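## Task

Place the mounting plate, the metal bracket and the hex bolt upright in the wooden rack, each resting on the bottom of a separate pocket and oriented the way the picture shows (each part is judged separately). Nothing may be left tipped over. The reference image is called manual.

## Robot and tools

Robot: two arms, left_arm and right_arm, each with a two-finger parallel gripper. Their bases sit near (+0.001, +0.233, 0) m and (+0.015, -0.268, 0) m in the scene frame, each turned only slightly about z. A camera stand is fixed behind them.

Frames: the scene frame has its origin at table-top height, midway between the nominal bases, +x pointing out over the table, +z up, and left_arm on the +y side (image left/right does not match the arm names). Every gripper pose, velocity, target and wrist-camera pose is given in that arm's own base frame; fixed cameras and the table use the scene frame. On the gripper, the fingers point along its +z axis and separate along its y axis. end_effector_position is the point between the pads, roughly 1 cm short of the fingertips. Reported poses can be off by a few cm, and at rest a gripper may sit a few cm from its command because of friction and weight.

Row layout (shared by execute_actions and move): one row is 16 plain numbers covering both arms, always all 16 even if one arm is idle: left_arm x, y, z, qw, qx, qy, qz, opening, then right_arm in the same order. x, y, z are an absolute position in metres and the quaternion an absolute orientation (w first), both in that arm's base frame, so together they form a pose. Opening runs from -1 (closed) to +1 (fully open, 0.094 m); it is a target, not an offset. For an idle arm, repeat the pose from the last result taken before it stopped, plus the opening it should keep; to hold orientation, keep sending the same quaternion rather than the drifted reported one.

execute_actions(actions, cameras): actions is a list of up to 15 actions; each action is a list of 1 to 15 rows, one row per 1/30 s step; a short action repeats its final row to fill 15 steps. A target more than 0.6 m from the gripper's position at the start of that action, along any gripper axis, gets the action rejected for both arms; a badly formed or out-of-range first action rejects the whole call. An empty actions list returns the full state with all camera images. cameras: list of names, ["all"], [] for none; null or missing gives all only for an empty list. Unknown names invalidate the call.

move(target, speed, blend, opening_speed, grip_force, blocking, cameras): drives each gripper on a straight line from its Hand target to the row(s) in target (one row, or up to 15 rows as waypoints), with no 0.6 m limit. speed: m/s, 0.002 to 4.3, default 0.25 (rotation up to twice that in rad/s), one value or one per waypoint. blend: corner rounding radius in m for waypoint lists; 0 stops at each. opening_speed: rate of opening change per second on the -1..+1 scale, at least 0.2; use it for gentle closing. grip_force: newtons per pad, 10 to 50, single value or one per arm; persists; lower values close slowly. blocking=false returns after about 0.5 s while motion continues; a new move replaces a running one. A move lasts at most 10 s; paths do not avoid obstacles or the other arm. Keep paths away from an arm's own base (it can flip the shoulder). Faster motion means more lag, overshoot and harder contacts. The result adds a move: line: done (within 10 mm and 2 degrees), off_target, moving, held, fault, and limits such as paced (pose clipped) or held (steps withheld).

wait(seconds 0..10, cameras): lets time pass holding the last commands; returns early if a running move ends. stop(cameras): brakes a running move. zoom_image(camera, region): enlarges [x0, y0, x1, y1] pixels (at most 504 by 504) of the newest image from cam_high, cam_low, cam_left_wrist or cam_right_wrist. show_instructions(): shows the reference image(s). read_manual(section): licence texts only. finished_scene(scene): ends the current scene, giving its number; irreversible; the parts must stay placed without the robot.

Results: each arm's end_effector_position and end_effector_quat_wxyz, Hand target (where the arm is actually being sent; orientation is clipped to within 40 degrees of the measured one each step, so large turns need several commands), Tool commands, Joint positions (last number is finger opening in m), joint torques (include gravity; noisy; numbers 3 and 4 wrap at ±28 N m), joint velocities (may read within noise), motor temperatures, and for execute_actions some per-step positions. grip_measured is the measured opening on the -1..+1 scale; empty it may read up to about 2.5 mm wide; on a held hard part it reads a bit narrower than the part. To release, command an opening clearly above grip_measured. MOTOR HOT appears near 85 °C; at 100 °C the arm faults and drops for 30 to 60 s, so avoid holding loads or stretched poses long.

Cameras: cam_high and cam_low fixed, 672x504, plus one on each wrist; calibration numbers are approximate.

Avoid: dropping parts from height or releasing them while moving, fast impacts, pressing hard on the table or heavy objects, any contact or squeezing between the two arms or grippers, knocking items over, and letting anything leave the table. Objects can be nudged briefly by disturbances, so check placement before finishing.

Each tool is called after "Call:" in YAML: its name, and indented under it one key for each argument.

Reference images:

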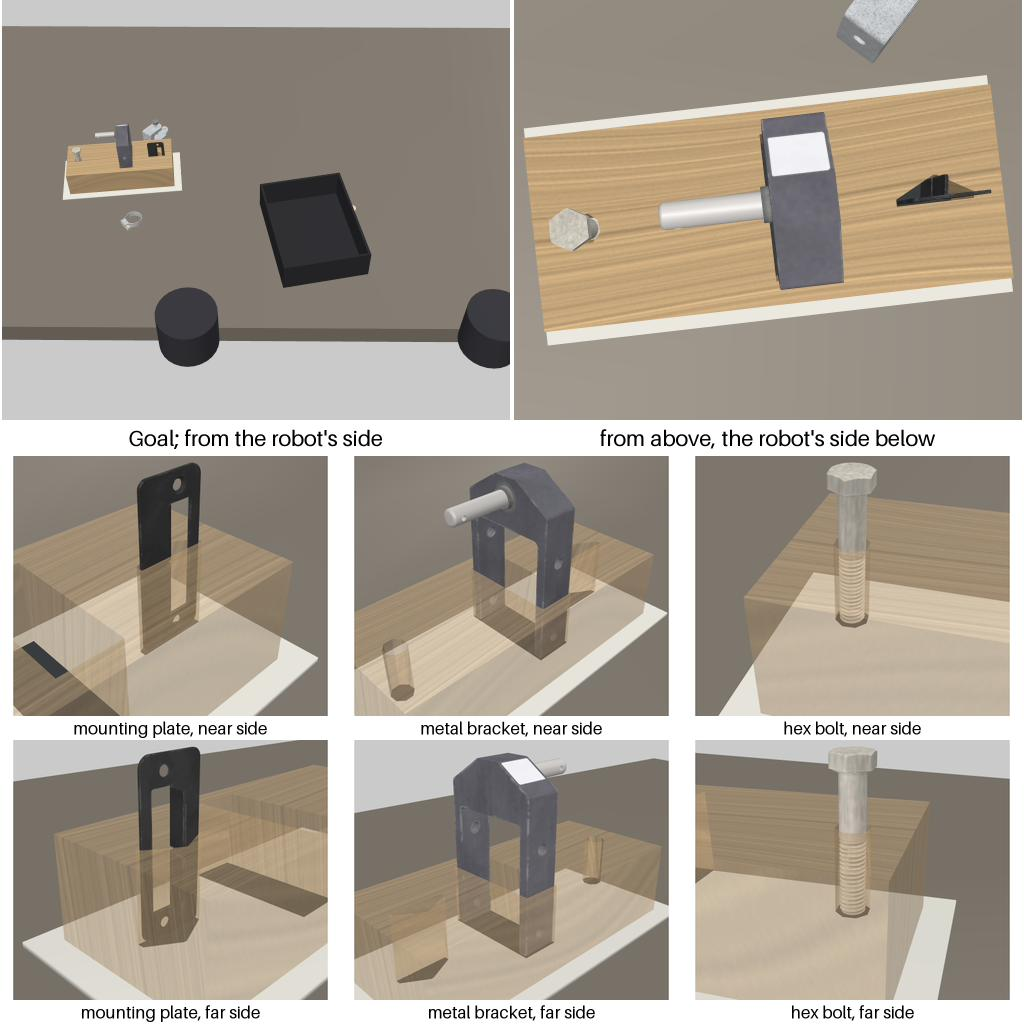

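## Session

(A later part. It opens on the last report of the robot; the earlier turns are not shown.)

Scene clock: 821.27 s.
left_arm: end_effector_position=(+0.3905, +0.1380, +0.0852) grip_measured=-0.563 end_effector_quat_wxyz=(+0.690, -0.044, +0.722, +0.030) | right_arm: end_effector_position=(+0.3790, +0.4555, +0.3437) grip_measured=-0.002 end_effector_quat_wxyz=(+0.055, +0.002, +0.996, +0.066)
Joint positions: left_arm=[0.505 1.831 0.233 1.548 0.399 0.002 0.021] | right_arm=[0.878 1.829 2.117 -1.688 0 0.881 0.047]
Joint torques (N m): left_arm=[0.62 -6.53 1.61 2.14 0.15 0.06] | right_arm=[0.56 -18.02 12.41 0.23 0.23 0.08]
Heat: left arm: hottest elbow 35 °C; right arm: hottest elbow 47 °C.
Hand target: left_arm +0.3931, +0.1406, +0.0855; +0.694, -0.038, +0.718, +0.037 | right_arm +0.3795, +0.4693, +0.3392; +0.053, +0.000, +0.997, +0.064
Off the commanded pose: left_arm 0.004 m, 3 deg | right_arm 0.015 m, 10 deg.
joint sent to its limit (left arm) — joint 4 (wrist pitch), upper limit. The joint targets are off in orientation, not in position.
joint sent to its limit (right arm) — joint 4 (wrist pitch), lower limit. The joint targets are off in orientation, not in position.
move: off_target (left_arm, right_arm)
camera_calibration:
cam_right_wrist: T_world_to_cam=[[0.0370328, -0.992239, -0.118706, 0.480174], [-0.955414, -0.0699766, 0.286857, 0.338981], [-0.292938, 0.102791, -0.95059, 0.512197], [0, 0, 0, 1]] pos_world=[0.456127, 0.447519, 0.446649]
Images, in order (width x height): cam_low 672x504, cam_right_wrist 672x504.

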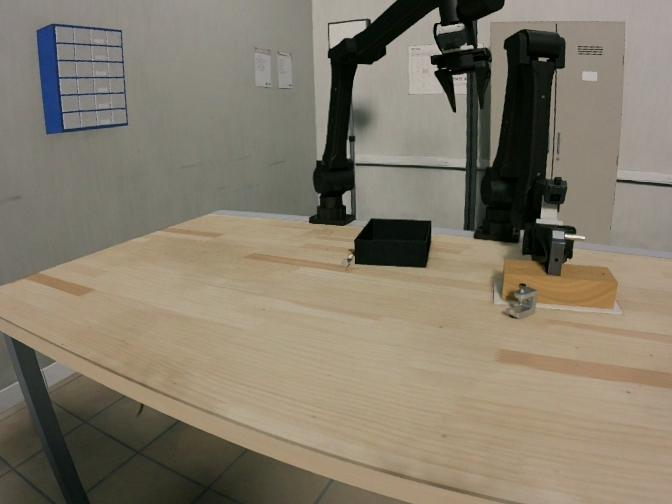

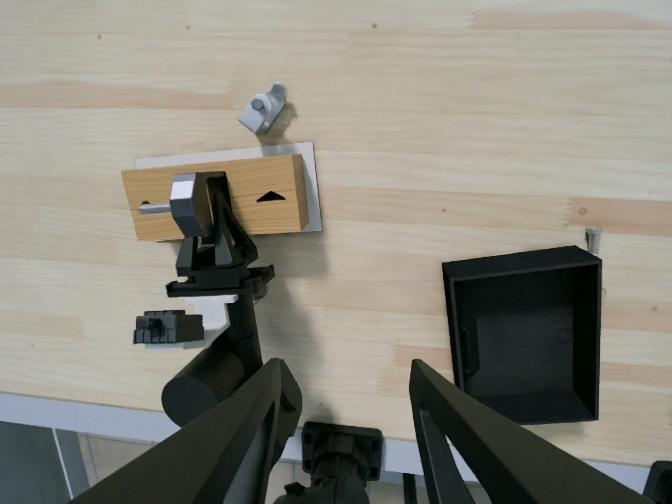

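Call:
move:
  target: [0.3930,0.1405,0.076,0.694,-0.0385,0.718,0.0392,-0.9,0.38,0.47,0.34,0,0,1,0,0]
  speed: 0.05

Call:
move:
  target: [0.3930,0.1405,0.076,0.694,-0.0385,0.718,0.0392,-0.3,0.38,0.47,0.34,0,0,1,0,0]
  opening_speed: 0.3
  cameras: ["cam_low","cam_right_wrist"]

Call:
zoom_image:
  camera: "cam_low"
  region: [500, 200, 620, 300]

Scene clock: 831.53 s.
left_arm: end_effector_position=(+0.3903, +0.1379, +0.0848) grip_measured=-0.563 end_effector_quat_wxyz=(+0.692, -0.039, +0.720, +0.036) | right_arm: end_effector_position=(+0.3790, +0.4555, +0.3437) grip_measured=-0.002 end_effector_quat_wxyz=(+0.055, +0.002, +0.996, +0.066)
Joint positions: left_arm=[0.505 1.843 0.233 1.566 0.399 0.016 0.021] | right_arm=[0.878 1.829 2.117 -1.688 0 0.881 0.047]
Joint torques (N m): left_arm=[0.44 -5.54 1.72 1.61 0 0.01] | right_arm=[0.56 -18.08 12.42 0.23 0.23 0.08]
Heat: left arm: hottest elbow 34 °C; right arm: hottest elbow 47 °C.
Hand target: left_arm +0.3930, +0.1406, +0.0765; +0.687, -0.038, +0.725, +0.038 | right_arm +0.3795, +0.4693, +0.3392; +0.053, +0.000, +0.997, +0.064
Off the commanded pose: left_arm 0.010 m, 1 deg | right_arm 0.015 m, 10 deg.
joint sent to its limit (left arm) — joint 4 (wrist pitch), upper limit. The joint targets still meet the commanded pose.
joint sent to its limit (right arm) — joint 4 (wrist pitch), lower limit. The joint targets are off in orientation, not in position.
move: off_target (right_arm)

Scene clock: 833.83 s.
left_arm: end_effector_position=(+0.3913, +0.1386, +0.0853) grip_measured=-0.303 end_effector_quat_wxyz=(+0.693, -0.038, +0.719, +0.037) | right_arm: end_effector_position=(+0.3790, +0.4555, +0.3437) grip_measured=-0.002 end_effector_quat_wxyz=(+0.055, +0.002, +0.996, +0.066)
Joint positions: left_arm=[0.505 1.844 0.236 1.567 0.399 0.016 0.033] | right_arm=[0.878 1.829 2.117 -1.688 0 0.881 0.047]
Joint torques (N m): left_arm=[0.97 -5.48 1.5 1.46 0.05 -0.01] | right_arm=[0.56 -18.08 12.42 0.23 0.23 0.08]
Heat: left arm: hottest elbow 34 °C; right arm: hottest elbow 47 °C.
Hand target: left_arm +0.3929, +0.1405, +0.0765; +0.687, -0.038, +0.725, +0.038 | right_arm +0.3795, +0.4693, +0.3392; +0.053, +0.000, +0.997, +0.064
Off the commanded pose: left_arm 0.010 m, 0 deg | right_arm 0.015 m, 10 deg.
joint sent to its limit (left arm) — joint 4 (wrist pitch), upper limit. The joint targets still meet the commanded pose.
joint sent to its limit (right arm) — joint 4 (wrist pitch), lower limit. The joint targets are off in orientation, not in position.
move: off_target (right_arm)
camera_calibration:
cam_right_wrist: T_world_to_cam=[[0.0370328, -0.992239, -0.118706, 0.480174], [-0.955414, -0.0699766, 0.286857, 0.338981], [-0.292938, 0.102791, -0.95059, 0.512197], [0, 0, 0, 1]] pos_world=[0.456127, 0.447519, 0.446649]
Images, in order (width x height): cam_low 672x504, cam_right_wrist 672x504.

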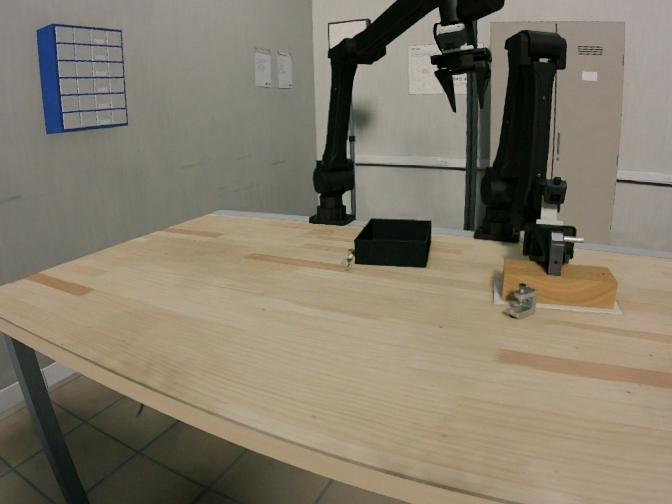

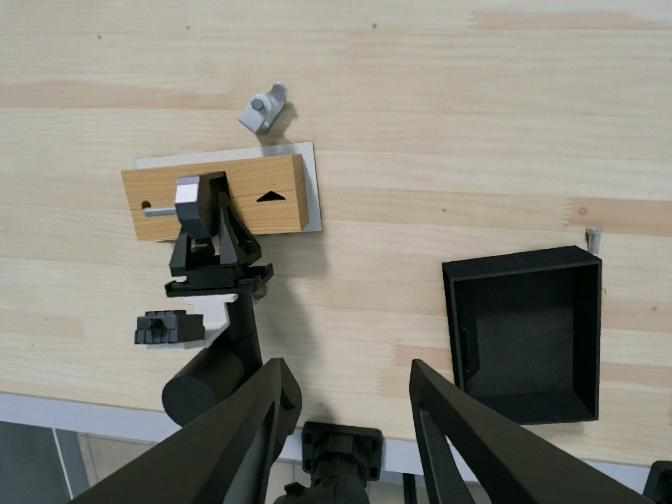

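Scaled by 4.200 from the camera's 672x504 image, which has a finer 960x720 frame.

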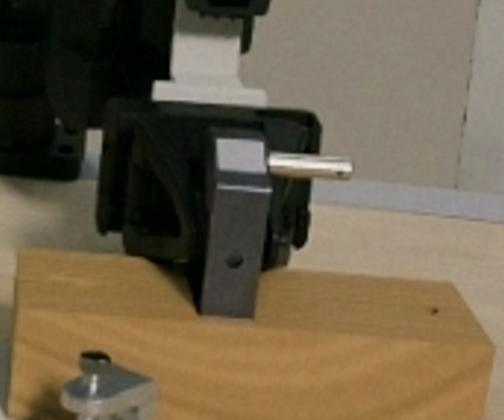

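Call:
move:
  target:
    - [0.30,0.1305,0.087,0.694,-0.0385,0.718,0.0392,-0.3,0.38,0.47,0.34,0,0,1,0,0]
    - [0.27,0.08,0.22,0.694,-0.0385,0.718,0.0392,0.3,0.38,0.47,0.34,0,0,1,0,0]
  speed: 0.2
  cameras: ["all"]

Call:
zoom_image:
  camera: "cam_right_wrist"
  region: [430, 200, 630, 430]

Call:
zoom_image:
  camera: "cam_right_wrist"
  region: [110, 130, 330, 260]

Call:
zoom_image:
  camera: "cam_high"
  region: [390, 205, 470, 275]

Scene clock: 857.13 s.
left_arm: end_effector_position=(+0.3294, +0.1287, +0.0832) grip_measured=-0.302 end_effector_quat_wxyz=(+0.670, -0.041, +0.740, +0.026) | right_arm: end_effector_position=(+0.3790, +0.4555, +0.3437) grip_measured=-0.002 end_effector_quat_wxyz=(+0.055, +0.002, +0.996, +0.066)
Joint positions: left_arm=[0.624 1.766 0.084 1.567 0.527 0.043 0.033] | right_arm=[0.878 1.829 2.117 -1.688 0 0.881 0.047]
Joint torques (N m): left_arm=[-0.44 -4.84 0.66 1.28 -0.04 -0.13] | right_arm=[0.56 -18.08 12.42 0.24 0.23 0.08]
Heat: left arm: hottest elbow 34 °C; right arm: hottest elbow 47 °C.
Hand target: left_arm +0.3317, +0.1269, +0.0783; +0.667, -0.042, +0.744, +0.021 | right_arm +0.3795, +0.4693, +0.3392; +0.053, +0.000, +0.997, +0.064
Tool commands: left_gripper/opening=-0.3 right_gripper/opening=+0.0
Off the commanded pose: left_arm 0.157 m, 4 deg | right_arm 0.015 m, 10 deg.
joint sent to its limit (right arm) — joint 4 (wrist pitch), lower limit. The joint targets are off in orientation, not in position.
move: held (left_arm; a check stopped the path), off_target (right_arm); path passed 1 of 2 targets; target 2's new opening was not sent; limits=held
pose unreachable (left arm): on one or more control steps of this call, first in action 0 (counted from 0), this arm could not follow its commanded pose, so it was not sent that pose on those steps. It may still have moved: this result reports where it is.
cause: moving toward the commanded pose would bring two parts of the arm too close to each other (its shoulder (the part past joint 1) and its forearm (the part past joint 3), with joints 2 (shoulder) and 3 (elbow) between them, 25 mm apart when it was first held).
camera_calibration:
cam_left_wrist: T_world_to_cam=[[0.126415, -0.991313, 0.0363003, 0.0861983], [-0.490322, -0.0942544, -0.86643, 0.28656], [0.862325, 0.0917306, -0.497977, -0.131781], [0, 0, 0, 1]] pos_world=[0.243248, 0.124547, 0.179531]
cam_right_wrist: T_world_to_cam=[[0.0370328, -0.992239, -0.118706, 0.480174], [-0.955414, -0.0699766, 0.286857, 0.338981], [-0.292938, 0.102791, -0.95059, 0.512197], [0, 0, 0, 1]] pos_world=[0.456127, 0.447519, 0.446649]

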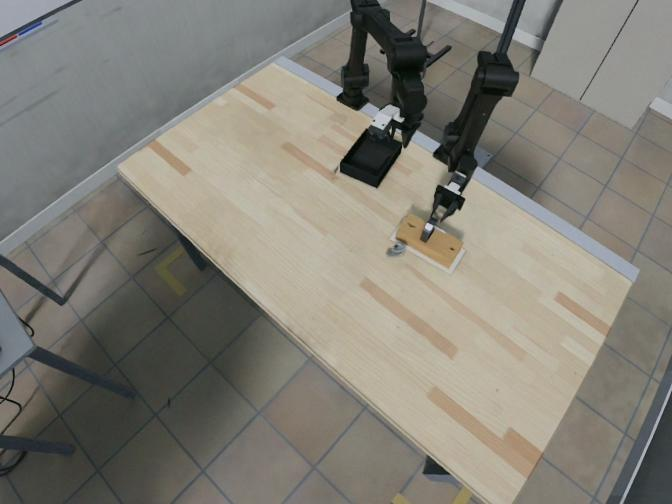

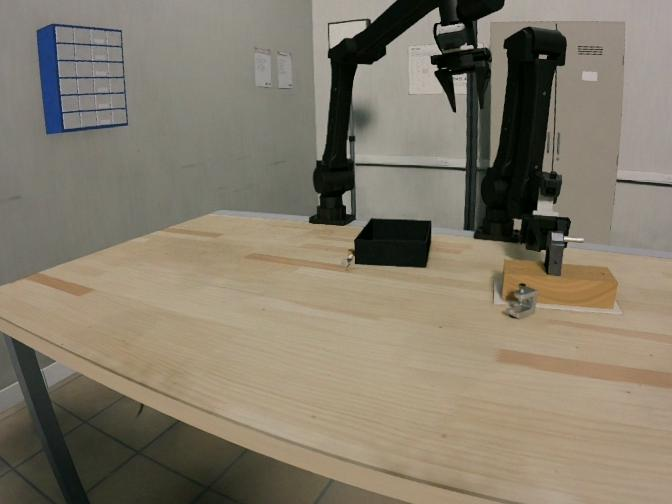

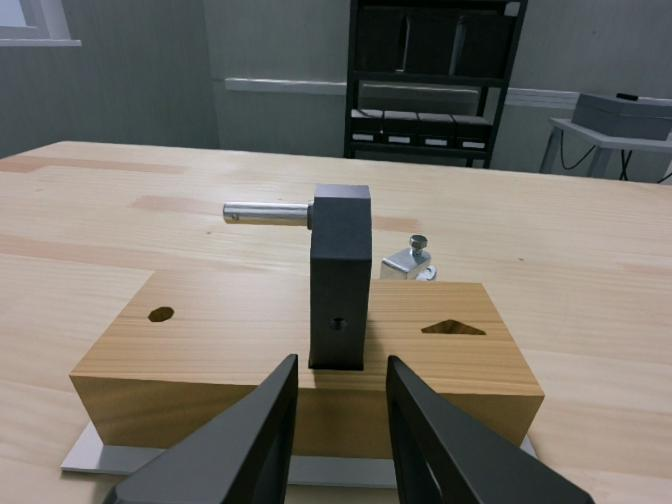

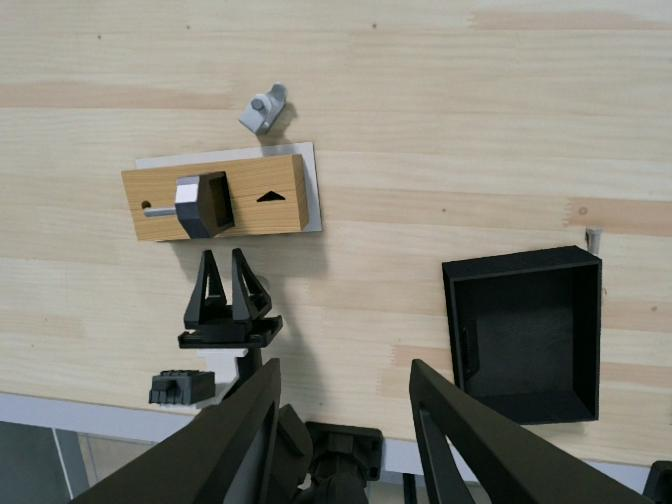

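Scaled by 2.191 from the camera's 672x504 image, which has a finer 960x720 frame.

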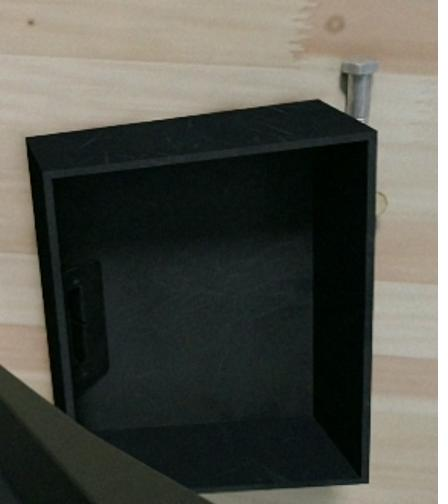

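Scaled by 2.291 from the camera's 672x504 image, which has a finer 960x720 frame.

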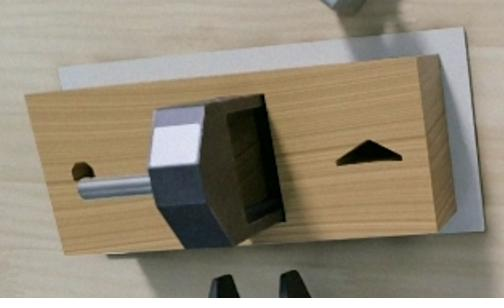

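Scaled by 6.300 from the camera's 672x504 image, which has a finer 960x720 frame.

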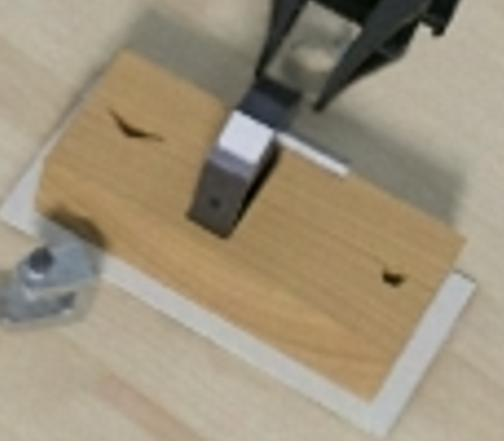

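Call:
zoom_image:
  camera: "cam_low"
  region: [330, 205, 450, 285]

Call:
zoom_image:
  camera: "cam_high"
  region: [320, 120, 410, 190]

Scaled by 4.200 from the camera's 672x504 image, which has a finer 960x720 frame.

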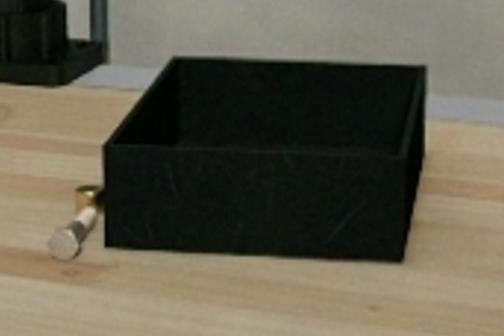

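Scaled by 5.600 from the camera's 672x504 image, which has a finer 960x720 frame.

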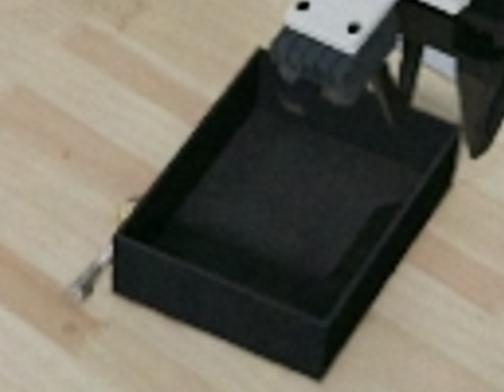

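Call:
move:
  target:
    - [0.335,0.12,0.15,0.5,0,0.866,0,-0.3,0.35,0.2,0.34,0,0,1,0,0]
    - [0.36,0.0,0.25,0.2,0,0.98,0,0,0.25,-0.2,0.33,0,0,1,0,0]
  blend: 0.05

Call:
move:
  target: [0.38,-0.29,0.2,0,0,1,0,0,0.25,-0.2,0.33,0,0,1,0,0]
  cameras: ["cam_left_wrist","cam_high"]

Call:
zoom_image:
  camera: "cam_left_wrist"
  region: [170, 150, 500, 400]

Scene clock: 923.67 s.
left_arm: end_effector_position=(+0.3482, +0.0025, +0.2339) grip_measured=-0.003 end_effector_quat_wxyz=(+0.190, +0.002, +0.982, +0.001) | right_arm: end_effector_position=(+0.2461, -0.1925, +0.3164) grip_measured=-0.002 end_effector_quat_wxyz=(+0.017, +0.000, +1.000, -0.014)
Joint positions: left_arm=[0.01 1 0.943 -1.131 0.003 0.014 0.047] | right_arm=[-0.662 1.138 1.299 -1.688 0 -0.663 0.047]
Joint torques (N m): left_arm=[-0.32 -3.84 12.07 0.31 -0.03 -0.2] | right_arm=[-1.55 -8.18 12.44 0.01 -0.05 -0.09]
Heat: left arm: hottest elbow 34 °C; right arm: hottest elbow 48 °C.
Hand target: left_arm +0.3595, +0.0000, +0.2499; +0.200, +0.000, +0.980, +0.000 | right_arm +0.2498, -0.1998, +0.3291; +0.025, +0.000, +1.000, -0.020
Off the commanded pose: left_arm 0.020 m, 1 deg | right_arm 0.016 m, 3 deg.
joint sent to its limit (right arm) — joint 4 (wrist pitch), lower limit. The joint targets are off in orientation, not in position.
move: off_target (left_arm, right_arm); target 2's new opening was sent with left_arm's hand 0.020 m and 1 deg from that target

Scene clock: 925.77 s.
left_arm: end_effector_position=(+0.3699, -0.2822, +0.1952) grip_measured=-0.002 end_effector_quat_wxyz=(-0.002, +0.007, +1.000, +0.003) | right_arm: end_effector_position=(+0.2461, -0.1925, +0.3164) grip_measured=-0.002 end_effector_quat_wxyz=(+0.017, +0.000, +1.000, -0.014)
Joint positions: left_arm=[-0.651 1.574 1.401 -1.405 -0.002 -0.638 0.047] | right_arm=[-0.662 1.138 1.299 -1.688 0 -0.663 0.047]
Joint torques (N m): left_arm=[0.85 -11.52 10.76 -0.34 0.05 -0.25] | right_arm=[-1.49 -8.18 12.42 -0.01 -0.05 -0.09]
Heat: left arm: hottest elbow 35 °C; right arm: hottest elbow 48 °C.
Hand target: left_arm +0.3797, -0.2897, +0.1999; +0.000, +0.000, +1.000, +0.000 | right_arm +0.2498, -0.1998, +0.3291; +0.025, +0.000, +1.000, -0.020
Off the commanded pose: left_arm 0.014 m, 1 deg | right_arm 0.016 m, 3 deg.
joint sent to its limit (right arm) — joint 4 (wrist pitch), lower limit. The joint targets are off in orientation, not in position.
move: off_target (left_arm, right_arm)
camera_calibration:
cam_left_wrist: T_world_to_cam=[[0.010069, -0.999334, -0.0350665, -0.275559], [-0.910638, -0.0236509, 0.412527, 0.290552], [-0.413082, 0.0277791, -0.91027, 0.461006], [0, 0, 0, 1]] pos_world=[0.457796, -0.28131, 0.290116]
Images, in order (width x height): cam_high 672x504, cam_left_wrist 672x504.

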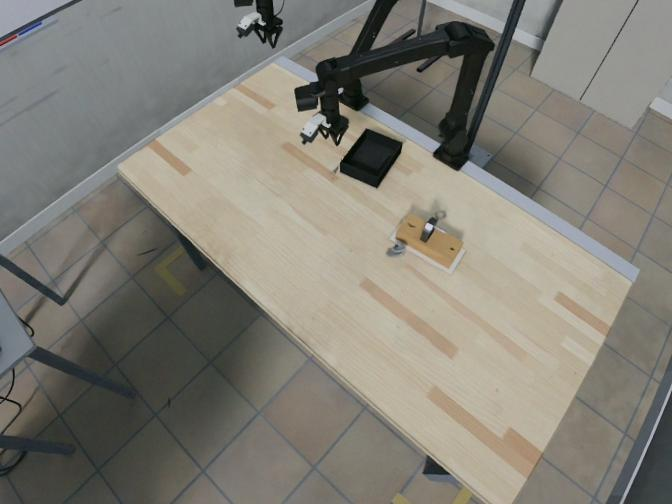

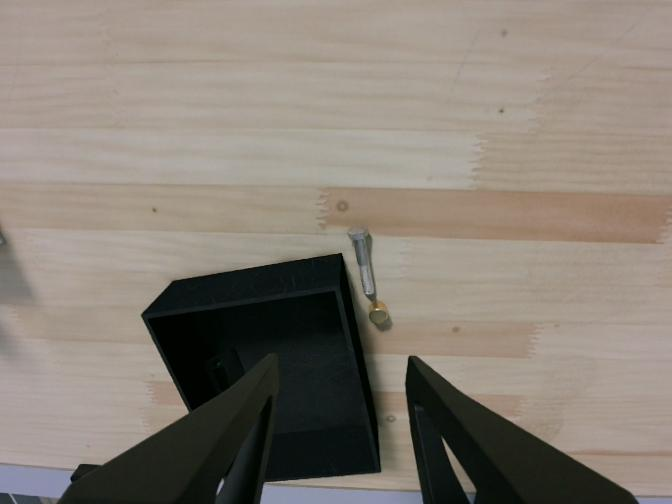

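Scaled by 1.527 from the camera's 672x504 image, which has a finer 960x720 frame.

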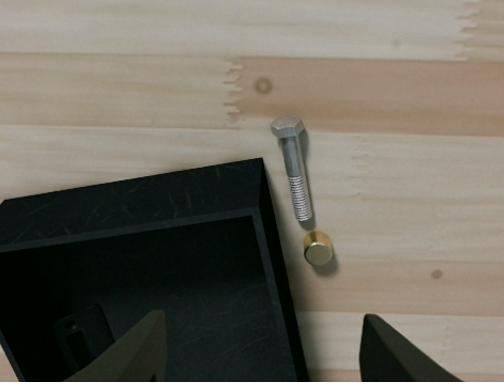

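Call:
move:
  target: [0.350,-0.301,0.10,-0.1297,-0.108,0.9855,-0.0142,-0.3,0.25,-0.2,0.33,0,0,1,0,0]
  cameras: ["cam_left_wrist"]

Call:
zoom_image:
  camera: "cam_left_wrist"
  region: [230, 200, 480, 450]

Scene clock: 943.80 s.
left_arm: end_effector_position=(+0.3457, -0.3028, +0.1096) grip_measured=-0.298 end_effector_quat_wxyz=(-0.124, -0.096, +0.987, -0.018) | right_arm: end_effector_position=(+0.2461, -0.1925, +0.3164) grip_measured=-0.002 end_effector_quat_wxyz=(+0.017, +0.000, +1.000, -0.014)
Joint positions: left_arm=[-0.645 1.717 1.329 -1.345 0.194 -0.824 0.033] | right_arm=[-0.662 1.138 1.299 -1.688 0 -0.663 0.047]
Joint torques (N m): left_arm=[0.79 -12.45 7.15 -0.02 0.17 -0.24] | right_arm=[-1.49 -8.18 12.44 -0.01 -0.05 -0.09]
Heat: left arm: hottest elbow 39 °C; right arm: hottest elbow 49 °C.
Hand target: left_arm +0.3498, -0.3009, +0.1001; -0.130, -0.108, +0.986, -0.014 | right_arm +0.2498, -0.1998, +0.3291; +0.025, +0.000, +1.000, -0.020
Off the commanded pose: left_arm 0.011 m, 2 deg | right_arm 0.016 m, 3 deg.
joint sent to its limit (right arm) — joint 4 (wrist pitch), lower limit. The joint targets are off in orientation, not in position.
move: off_target (left_arm, right_arm)
camera_calibration:
cam_left_wrist: T_world_to_cam=[[0.210079, -0.977421, -0.0226951, -0.362843], [-0.761727, -0.178183, 0.622915, 0.181906], [-0.612894, -0.113574, -0.78196, 0.385798], [0, 0, 0, 1]] pos_world=[0.451241, -0.278421, 0.180132]
Images, in order (width x height): cam_left_wrist 672x504.

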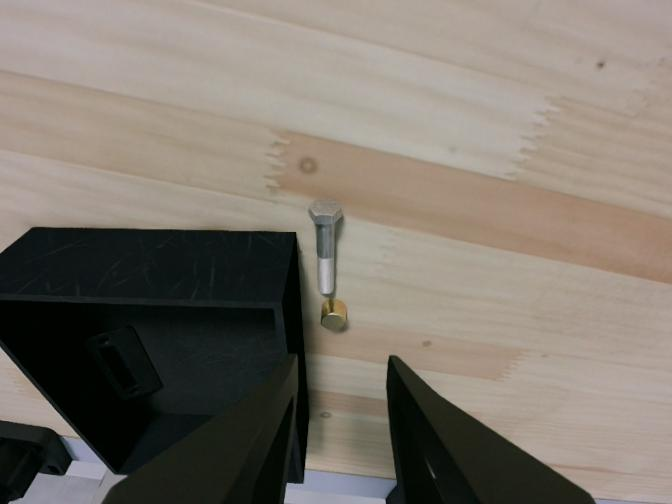

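Scaled by 2.016 from the camera's 672x504 image, which has a finer 960x720 frame.

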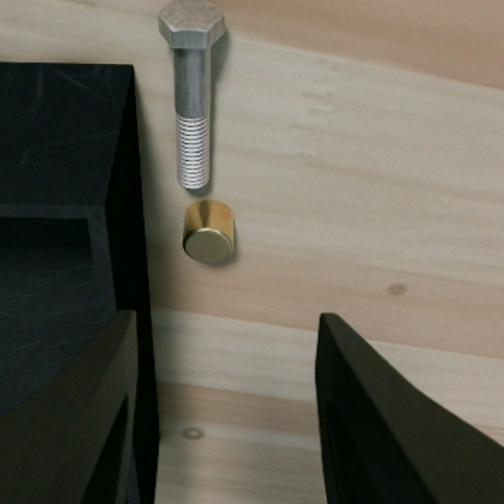

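Call:
move:
  target: [0.348,-0.293,0.055,-0.1297,-0.108,0.9855,-0.0142,-0.58,0.25,-0.2,0.33,0,0,1,0,0]
  speed: 0.12
  cameras: ["cam_left_wrist","cam_low"]

Call:
zoom_image:
  camera: "cam_left_wrist"
  region: [230, 200, 480, 450]

Call:
zoom_image:
  camera: "cam_low"
  region: [310, 205, 430, 285]

Scene clock: 965.67 s.
left_arm: end_effector_position=(+0.3452, -0.2958, +0.0663) grip_measured=-0.578 end_effector_quat_wxyz=(-0.123, -0.102, +0.987, -0.019) | right_arm: end_effector_position=(+0.2461, -0.1925, +0.3164) grip_measured=-0.002 end_effector_quat_wxyz=(+0.017, +0.000, +1.000, -0.014)
Joint positions: left_arm=[-0.634 1.752 1.253 -1.231 0.194 -0.825 0.02] | right_arm=[-0.662 1.138 1.299 -1.688 0 -0.663 0.047]
Joint torques (N m): left_arm=[0.97 -11.75 6.61 -0.17 0.09 -0.1] | right_arm=[-1.49 -8.18 12.44 0.01 -0.05 -0.09]
Heat: left arm: hottest elbow 39 °C; right arm: hottest elbow 50 °C.
Hand target: left_arm +0.3478, -0.2929, +0.0551; -0.130, -0.108, +0.986, -0.014 | right_arm +0.2498, -0.1998, +0.3291; +0.025, +0.000, +1.000, -0.020
Off the commanded pose: left_arm 0.012 m, 1 deg | right_arm 0.016 m, 3 deg.
joint sent to its limit (right arm) — joint 4 (wrist pitch), lower limit. The joint targets are off in orientation, not in position.
move: off_target (left_arm, right_arm)
camera_calibration:
cam_left_wrist: T_world_to_cam=[[0.222429, -0.97472, -0.0211358, -0.360378], [-0.760503, -0.187029, 0.621817, 0.20686], [-0.61005, -0.122236, -0.782878, 0.34894], [0, 0, 0, 1]] pos_world=[0.450347, -0.269926, 0.136932]
Images, in order (width x height): cam_low 672x504, cam_left_wrist 672x504.

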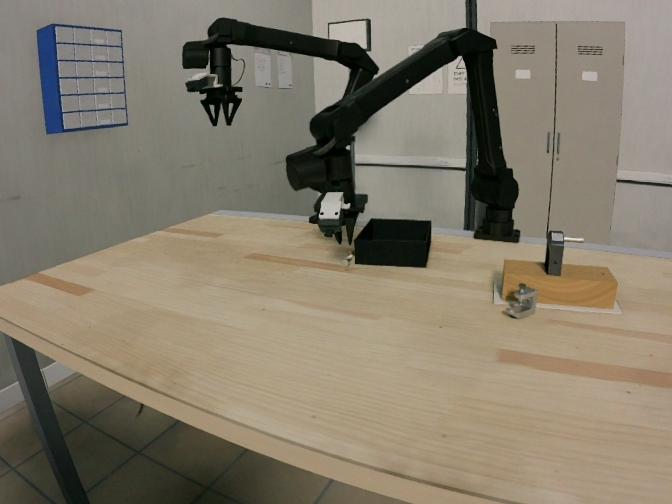

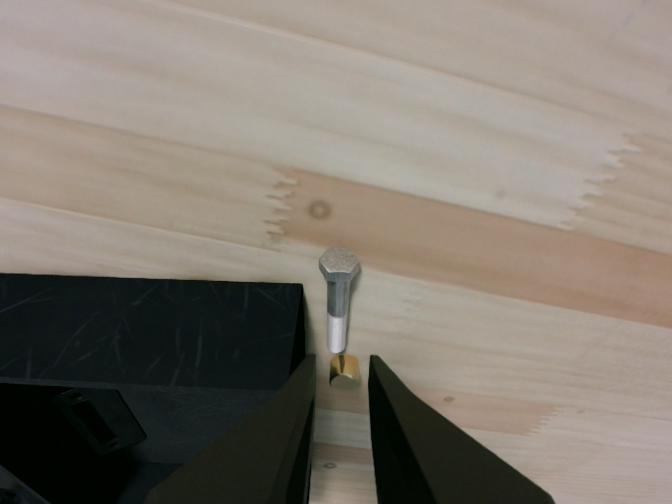

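Scaled by 2.016 from the camera's 672x504 image, which has a finer 960x720 frame.

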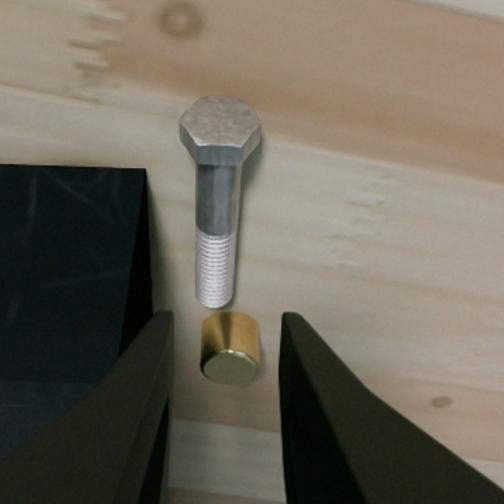

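Scaled by 4.200 from the camera's 672x504 image, which has a finer 960x720 frame.

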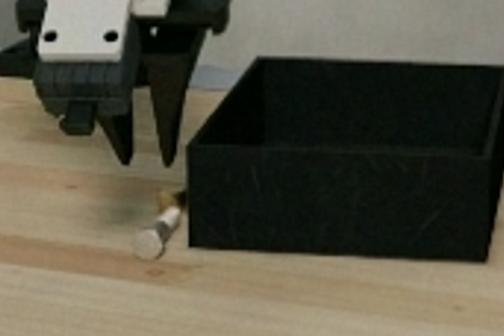

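Call:
move:
  target: [0.343,-0.2935,0.016,-0.1297,-0.108,0.9855,-0.0142,-0.58,0.25,-0.2,0.33,0,0,1,0,0]
  speed: 0.08
  cameras: ["cam_left_wrist","cam_low"]

Call:
zoom_image:
  camera: "cam_left_wrist"
  region: [230, 250, 480, 500]

Call:
zoom_image:
  camera: "cam_low"
  region: [310, 205, 430, 285]

Scene clock: 975.20 s.
left_arm: end_effector_position=(+0.3464, -0.2977, +0.0328) grip_measured=-0.578 end_effector_quat_wxyz=(-0.118, -0.101, +0.987, -0.027) | right_arm: end_effector_position=(+0.2461, -0.1925, +0.3164) grip_measured=-0.002 end_effector_quat_wxyz=(+0.017, +0.000, +1.000, -0.014)
Joint positions: left_arm=[-0.634 1.791 1.208 -1.129 0.198 -0.825 0.02] | right_arm=[-0.662 1.138 1.299 -1.688 0 -0.663 0.047]
Joint torques (N m): left_arm=[0.56 -11.75 5.72 -0.24 -0.06 -0.15] | right_arm=[-1.55 -8.18 12.42 -0.01 -0.05 -0.09]
Heat: left arm: hottest elbow 38 °C; right arm: hottest elbow 50 °C.
Hand target: left_arm +0.3426, -0.2932, +0.0165; -0.130, -0.108, +0.986, -0.014 | right_arm +0.2498, -0.1998, +0.3291; +0.025, +0.000, +1.000, -0.020
Off the commanded pose: left_arm 0.018 m, 2 deg | right_arm 0.016 m, 3 deg.
joint sent to its limit (right arm) — joint 4 (wrist pitch), lower limit. The joint targets are off in orientation, not in position.
move: off_target (left_arm, right_arm)
camera_calibration:
cam_left_wrist: T_world_to_cam=[[0.222809, -0.97485, -0.00486152, -0.363892], [-0.768206, -0.178645, 0.614773, 0.233595], [-0.60018, -0.133242, -0.788689, 0.316741], [0, 0, 0, 1]] pos_world=[0.450629, -0.270807, 0.104433]
Images, in order (width x height): cam_low 672x504, cam_left_wrist 672x504.

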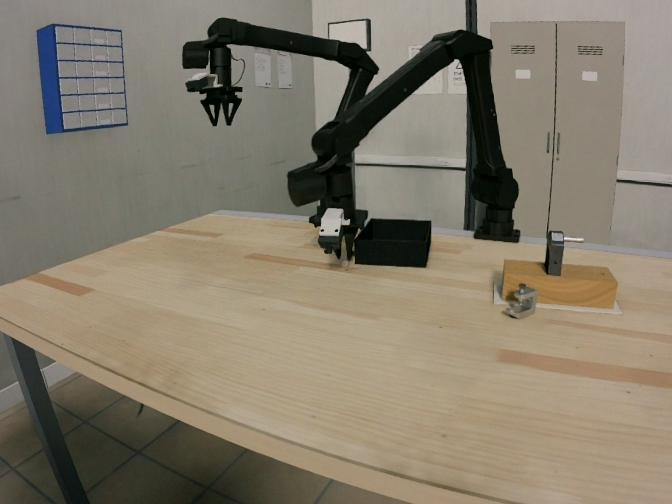

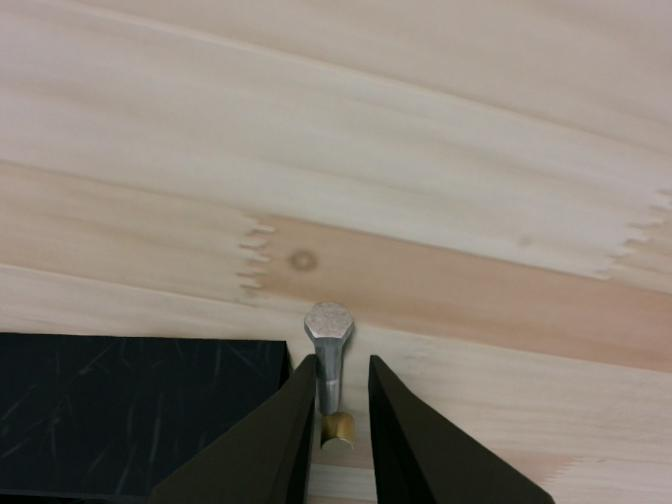

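Scaled by 2.016 from the camera's 672x504 image, which has a finer 960x720 frame.

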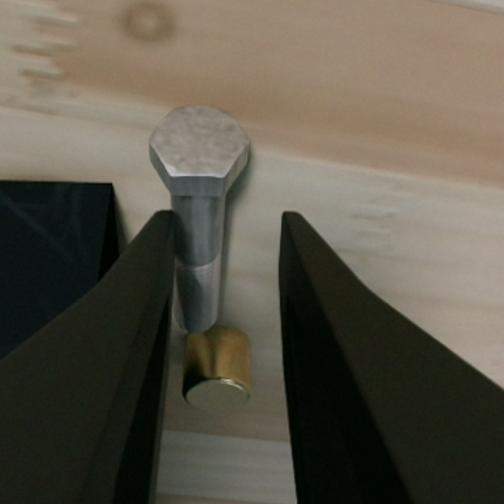

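Scaled by 4.200 from the camera's 672x504 image, which has a finer 960x720 frame.

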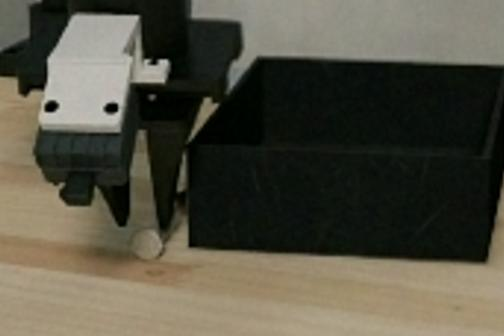

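Call:
move:
  target:
    - [0.336,-0.2865,0.024,-0.1297,-0.108,0.9855,-0.0142,-0.58,0.25,-0.2,0.33,0,0,1,0,0]
    - [0.334,-0.2865,0.012,-0.1297,-0.108,0.9855,-0.0142,-0.58,0.25,-0.2,0.33,0,0,1,0,0]
  speed: 0.08
  cameras: ["cam_left_wrist"]

Call:
zoom_image:
  camera: "cam_left_wrist"
  region: [230, 250, 480, 500]

Scene clock: 991.20 s.
left_arm: end_effector_position=(+0.3446, -0.2994, +0.0273) grip_measured=-0.578 end_effector_quat_wxyz=(-0.115, -0.101, +0.988, -0.034) | right_arm: end_effector_position=(+0.2461, -0.1925, +0.3164) grip_measured=-0.002 end_effector_quat_wxyz=(+0.017, +0.000, +1.000, -0.014)
Joint positions: left_arm=[-0.637 1.791 1.191 -1.098 0.204 -0.827 0.02] | right_arm=[-0.662 1.138 1.299 -1.688 0 -0.663 0.047]
Joint torques (N m): left_arm=[0.67 -13.27 4.23 -0.51 -0.29 -0.15] | right_arm=[-1.55 -8.12 12.44 0.01 -0.05 -0.09]
Motor temperatures (°C): left_arm=[28 28 37 25 24 24 24] | right_arm=[24 32 51 25 22 23 24]
Heat: left arm: hottest elbow 37 °C; right arm: hottest elbow 51 °C.
Hand target: left_arm +0.3338, -0.2865, +0.0126; -0.130, -0.108, +0.986, -0.014 | right_arm +0.2498, -0.1998, +0.3291; +0.025, +0.000, +1.000, -0.020
Off the commanded pose: left_arm 0.023 m, 3 deg | right_arm 0.016 m, 3 deg.
joint sent to its limit (right arm) — joint 4 (wrist pitch), lower limit. The joint targets are off in orientation, not in position.
move: off_target (left_arm, right_arm)
camera_calibration:
cam_left_wrist: T_world_to_cam=[[0.223226, -0.974718, 0.00973028, -0.365765], [-0.772808, -0.170884, 0.611201, 0.239339], [-0.594086, -0.143956, -0.791416, 0.305859], [0, 0, 0, 1]] pos_world=[0.448318, -0.271588, 0.0993365]
Images, in order (width x height): cam_left_wrist 672x504.

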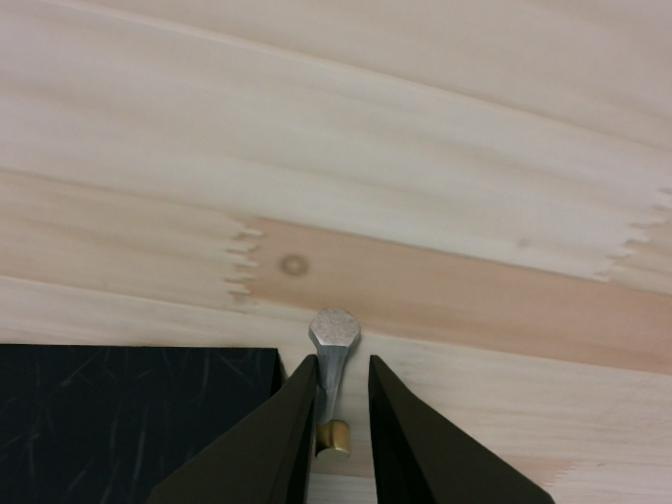

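Scaled by 2.016 from the camera's 672x504 image, which has a finer 960x720 frame.

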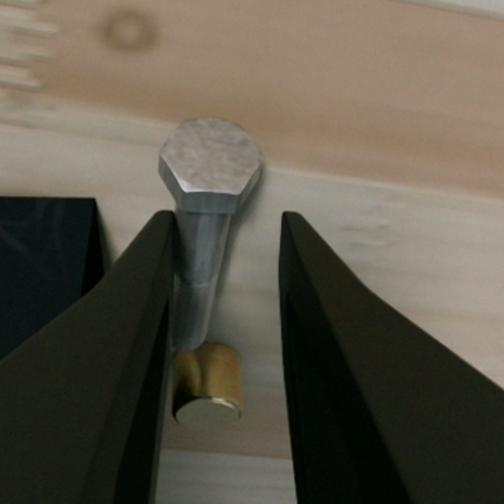

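Call:
move:
  target:
    - [0.345,-0.302,0.045,-0.1297,-0.108,0.9855,-0.0142,-0.58,0.25,-0.2,0.33,0,0,1,0,0]
    - [0.356,-0.290,0.035,-0.1297,-0.108,0.9855,-0.0142,-0.5,0.25,-0.2,0.33,0,0,1,0,0]
    - [0.356,-0.290,0.014,-0.1297,-0.108,0.9855,-0.0142,-0.5,0.25,-0.2,0.33,0,0,1,0,0]
  speed: 0.1
  cameras: ["cam_left_wrist"]

Call:
zoom_image:
  camera: "cam_left_wrist"
  region: [230, 250, 480, 500]

Scene clock: 1008.03 s.
left_arm: end_effector_position=(+0.3525, -0.2981, +0.0301) grip_measured=-0.503 end_effector_quat_wxyz=(-0.121, -0.107, +0.987, -0.026) | right_arm: end_effector_position=(+0.2461, -0.1925, +0.3164) grip_measured=-0.002 end_effector_quat_wxyz=(+0.017, +0.000, +1.000, -0.014)
Joint positions: left_arm=[-0.626 1.81 1.226 -1.135 0.199 -0.827 0.023] | right_arm=[-0.662 1.138 1.299 -1.688 0 -0.663 0.047]
Joint torques (N m): left_arm=[1.55 -11.46 6.43 -0.21 -0.2 0.05] | right_arm=[-1.49 -8.18 12.42 -0.01 -0.05 -0.09]
Heat: left arm: hottest elbow 37 °C; right arm: hottest elbow 51 °C.
Hand target: left_arm +0.3555, -0.2898, +0.0144; -0.130, -0.108, +0.986, -0.014 | right_arm +0.2498, -0.1998, +0.3291; +0.025, +0.000, +1.000, -0.020
Off the commanded pose: left_arm 0.018 m, 2 deg | right_arm 0.016 m, 3 deg.
joint sent to its limit (right arm) — joint 4 (wrist pitch), lower limit. The joint targets are off in orientation, not in position.
move: off_target (left_arm, right_arm); target 2's new opening was sent with left_arm's hand 0.017 m and 1 deg from that target
camera_calibration:
cam_left_wrist: T_world_to_cam=[[0.232913, -0.972455, -0.00906681, -0.368479], [-0.762595, -0.188419, 0.618827, 0.234865], [-0.60349, -0.137219, -0.785475, 0.318172], [0, 0, 0, 1]] pos_world=[0.456944, -0.270417, 0.101235]
Images, in order (width x height): cam_left_wrist 672x504.

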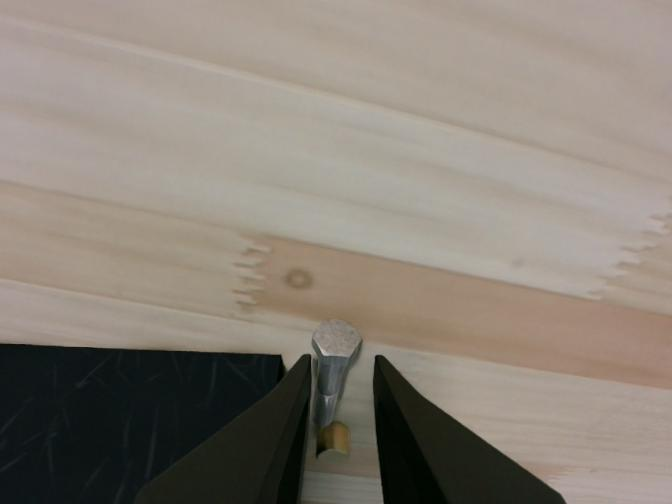

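Scaled by 2.016 from the camera's 672x504 image, which has a finer 960x720 frame.

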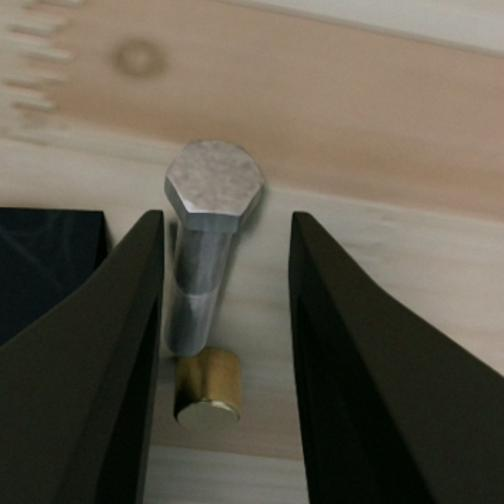

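Call:
move:
  target:
    - [0.360,-0.285,0.020,-0.1297,-0.108,0.9855,-0.0142,-0.5,0.25,-0.2,0.33,0,0,1,0,0]
    - [0.362,-0.285,0.002,-0.1297,-0.108,0.9855,-0.0142,-0.5,0.25,-0.2,0.33,0,0,1,0,0]
  speed: 0.06
  cameras: ["cam_left_wrist"]

Call:
zoom_image:
  camera: "cam_left_wrist"
  region: [230, 250, 480, 500]

Scene clock: 1017.20 s.
left_arm: end_effector_position=(+0.3625, -0.2914, +0.0199) grip_measured=-0.502 end_effector_quat_wxyz=(-0.117, -0.108, +0.987, -0.027) | right_arm: end_effector_position=(+0.2461, -0.1925, +0.3164) grip_measured=-0.002 end_effector_quat_wxyz=(+0.017, +0.000, +1.000, -0.014)
Joint positions: left_arm=[-0.604 1.831 1.226 -1.111 0.194 -0.808 0.023] | right_arm=[-0.662 1.138 1.299 -1.688 0 -0.663 0.047]
Joint torques (N m): left_arm=[0.91 -12.04 6.01 -0.24 -0.14 0.05] | right_arm=[-1.49 -8.18 12.44 -0.01 -0.05 -0.09]
Heat: left arm: hottest elbow 37 °C; right arm: hottest elbow 51 °C.
Hand target: left_arm +0.3614, -0.2848, +0.0025; -0.130, -0.108, +0.986, -0.014 | right_arm +0.2498, -0.1998, +0.3291; +0.025, +0.000, +1.000, -0.020
Off the commanded pose: left_arm 0.019 m, 2 deg | right_arm 0.016 m, 3 deg.
joint sent to its limit (right arm) — joint 4 (wrist pitch), lower limit. The joint targets are off in orientation, not in position.
move: off_target (left_arm, right_arm)
camera_calibration:
cam_left_wrist: T_world_to_cam=[[0.236158, -0.9717, -0.00542571, -0.365398], [-0.766137, -0.189627, 0.614065, 0.251096], [-0.597716, -0.140859, -0.789236, 0.31398], [0, 0, 0, 1]] pos_world=[0.466336, -0.263215, 0.0916322]
Images, in order (width x height): cam_left_wrist 672x504.

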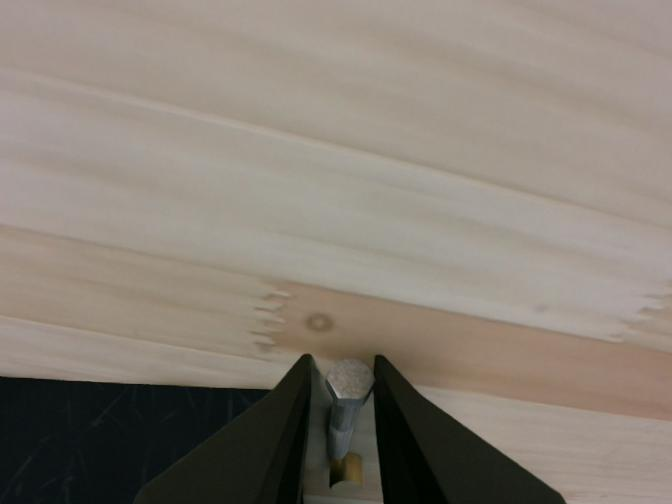

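Scaled by 2.016 from the camera's 672x504 image, which has a finer 960x720 frame.

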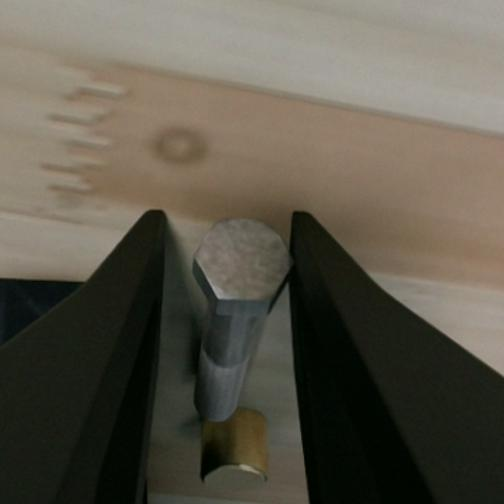

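Call:
move:
  target:
    - [0.3515,-0.286,-0.004,-0.1297,-0.108,0.9855,-0.0142,-0.5,0.25,-0.2,0.33,0,0,1,0,0]
  speed: 0.05
  cameras: ["cam_left_wrist"]

Call:
zoom_image:
  camera: "cam_left_wrist"
  region: [230, 250, 480, 500]

Scene clock: 1027.97 s.
left_arm: end_effector_position=(+0.3623, -0.2912, +0.0192) grip_measured=-0.502 end_effector_quat_wxyz=(-0.115, -0.108, +0.987, -0.029) | right_arm: end_effector_position=(+0.2461, -0.1925, +0.3164) grip_measured=-0.002 end_effector_quat_wxyz=(+0.017, +0.000, +1.000, -0.014)
Joint positions: left_arm=[-0.604 1.828 1.22 -1.102 0.194 -0.808 0.023] | right_arm=[-0.662 1.138 1.299 -1.688 0 -0.663 0.047]
Joint torques (N m): left_arm=[0.21 -11.93 4.3 0.23 -0.06 -0.12] | right_arm=[-1.49 -8.18 12.44 0.01 -0.05 -0.09]
Heat: left arm: hottest elbow 37 °C; right arm: hottest elbow 51 °C.
Hand target: left_arm +0.3511, -0.2856, -0.0029; -0.130, -0.108, +0.986, -0.014 | right_arm +0.2498, -0.1998, +0.3291; +0.025, +0.000, +1.000, -0.020
Off the commanded pose: left_arm 0.026 m, 2 deg | right_arm 0.016 m, 3 deg.
joint sent to its limit (right arm) — joint 4 (wrist pitch), lower limit. The joint targets are off in orientation, not in position.
move: off_target (left_arm, right_arm)
camera_calibration:
cam_left_wrist: T_world_to_cam=[[0.23575, -0.971813, -0.00109424, -0.365098], [-0.769146, -0.187273, 0.611019, 0.253191], [-0.594001, -0.143206, -0.791615, 0.311307], [0, 0, 0, 1]] pos_world=[0.465729, -0.26281, 0.0913315]
Images, in order (width x height): cam_left_wrist 672x504.

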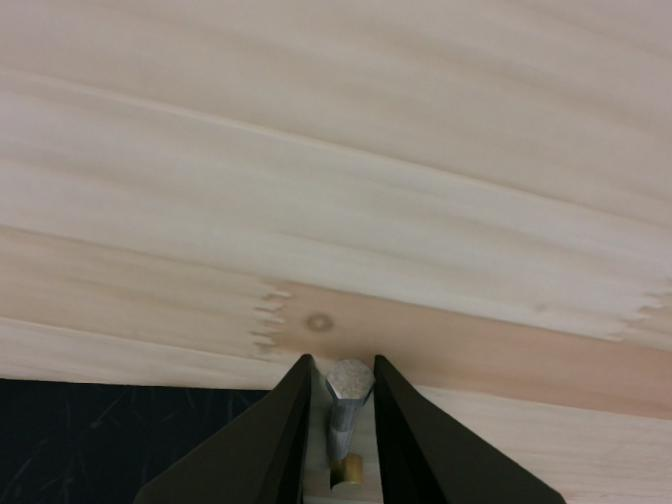

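Scaled by 2.016 from the camera's 672x504 image, which has a finer 960x720 frame.

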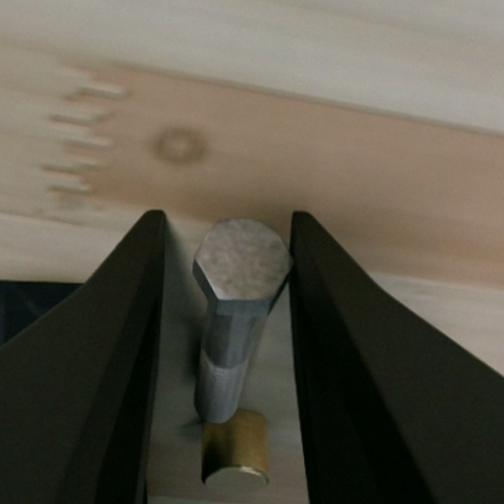

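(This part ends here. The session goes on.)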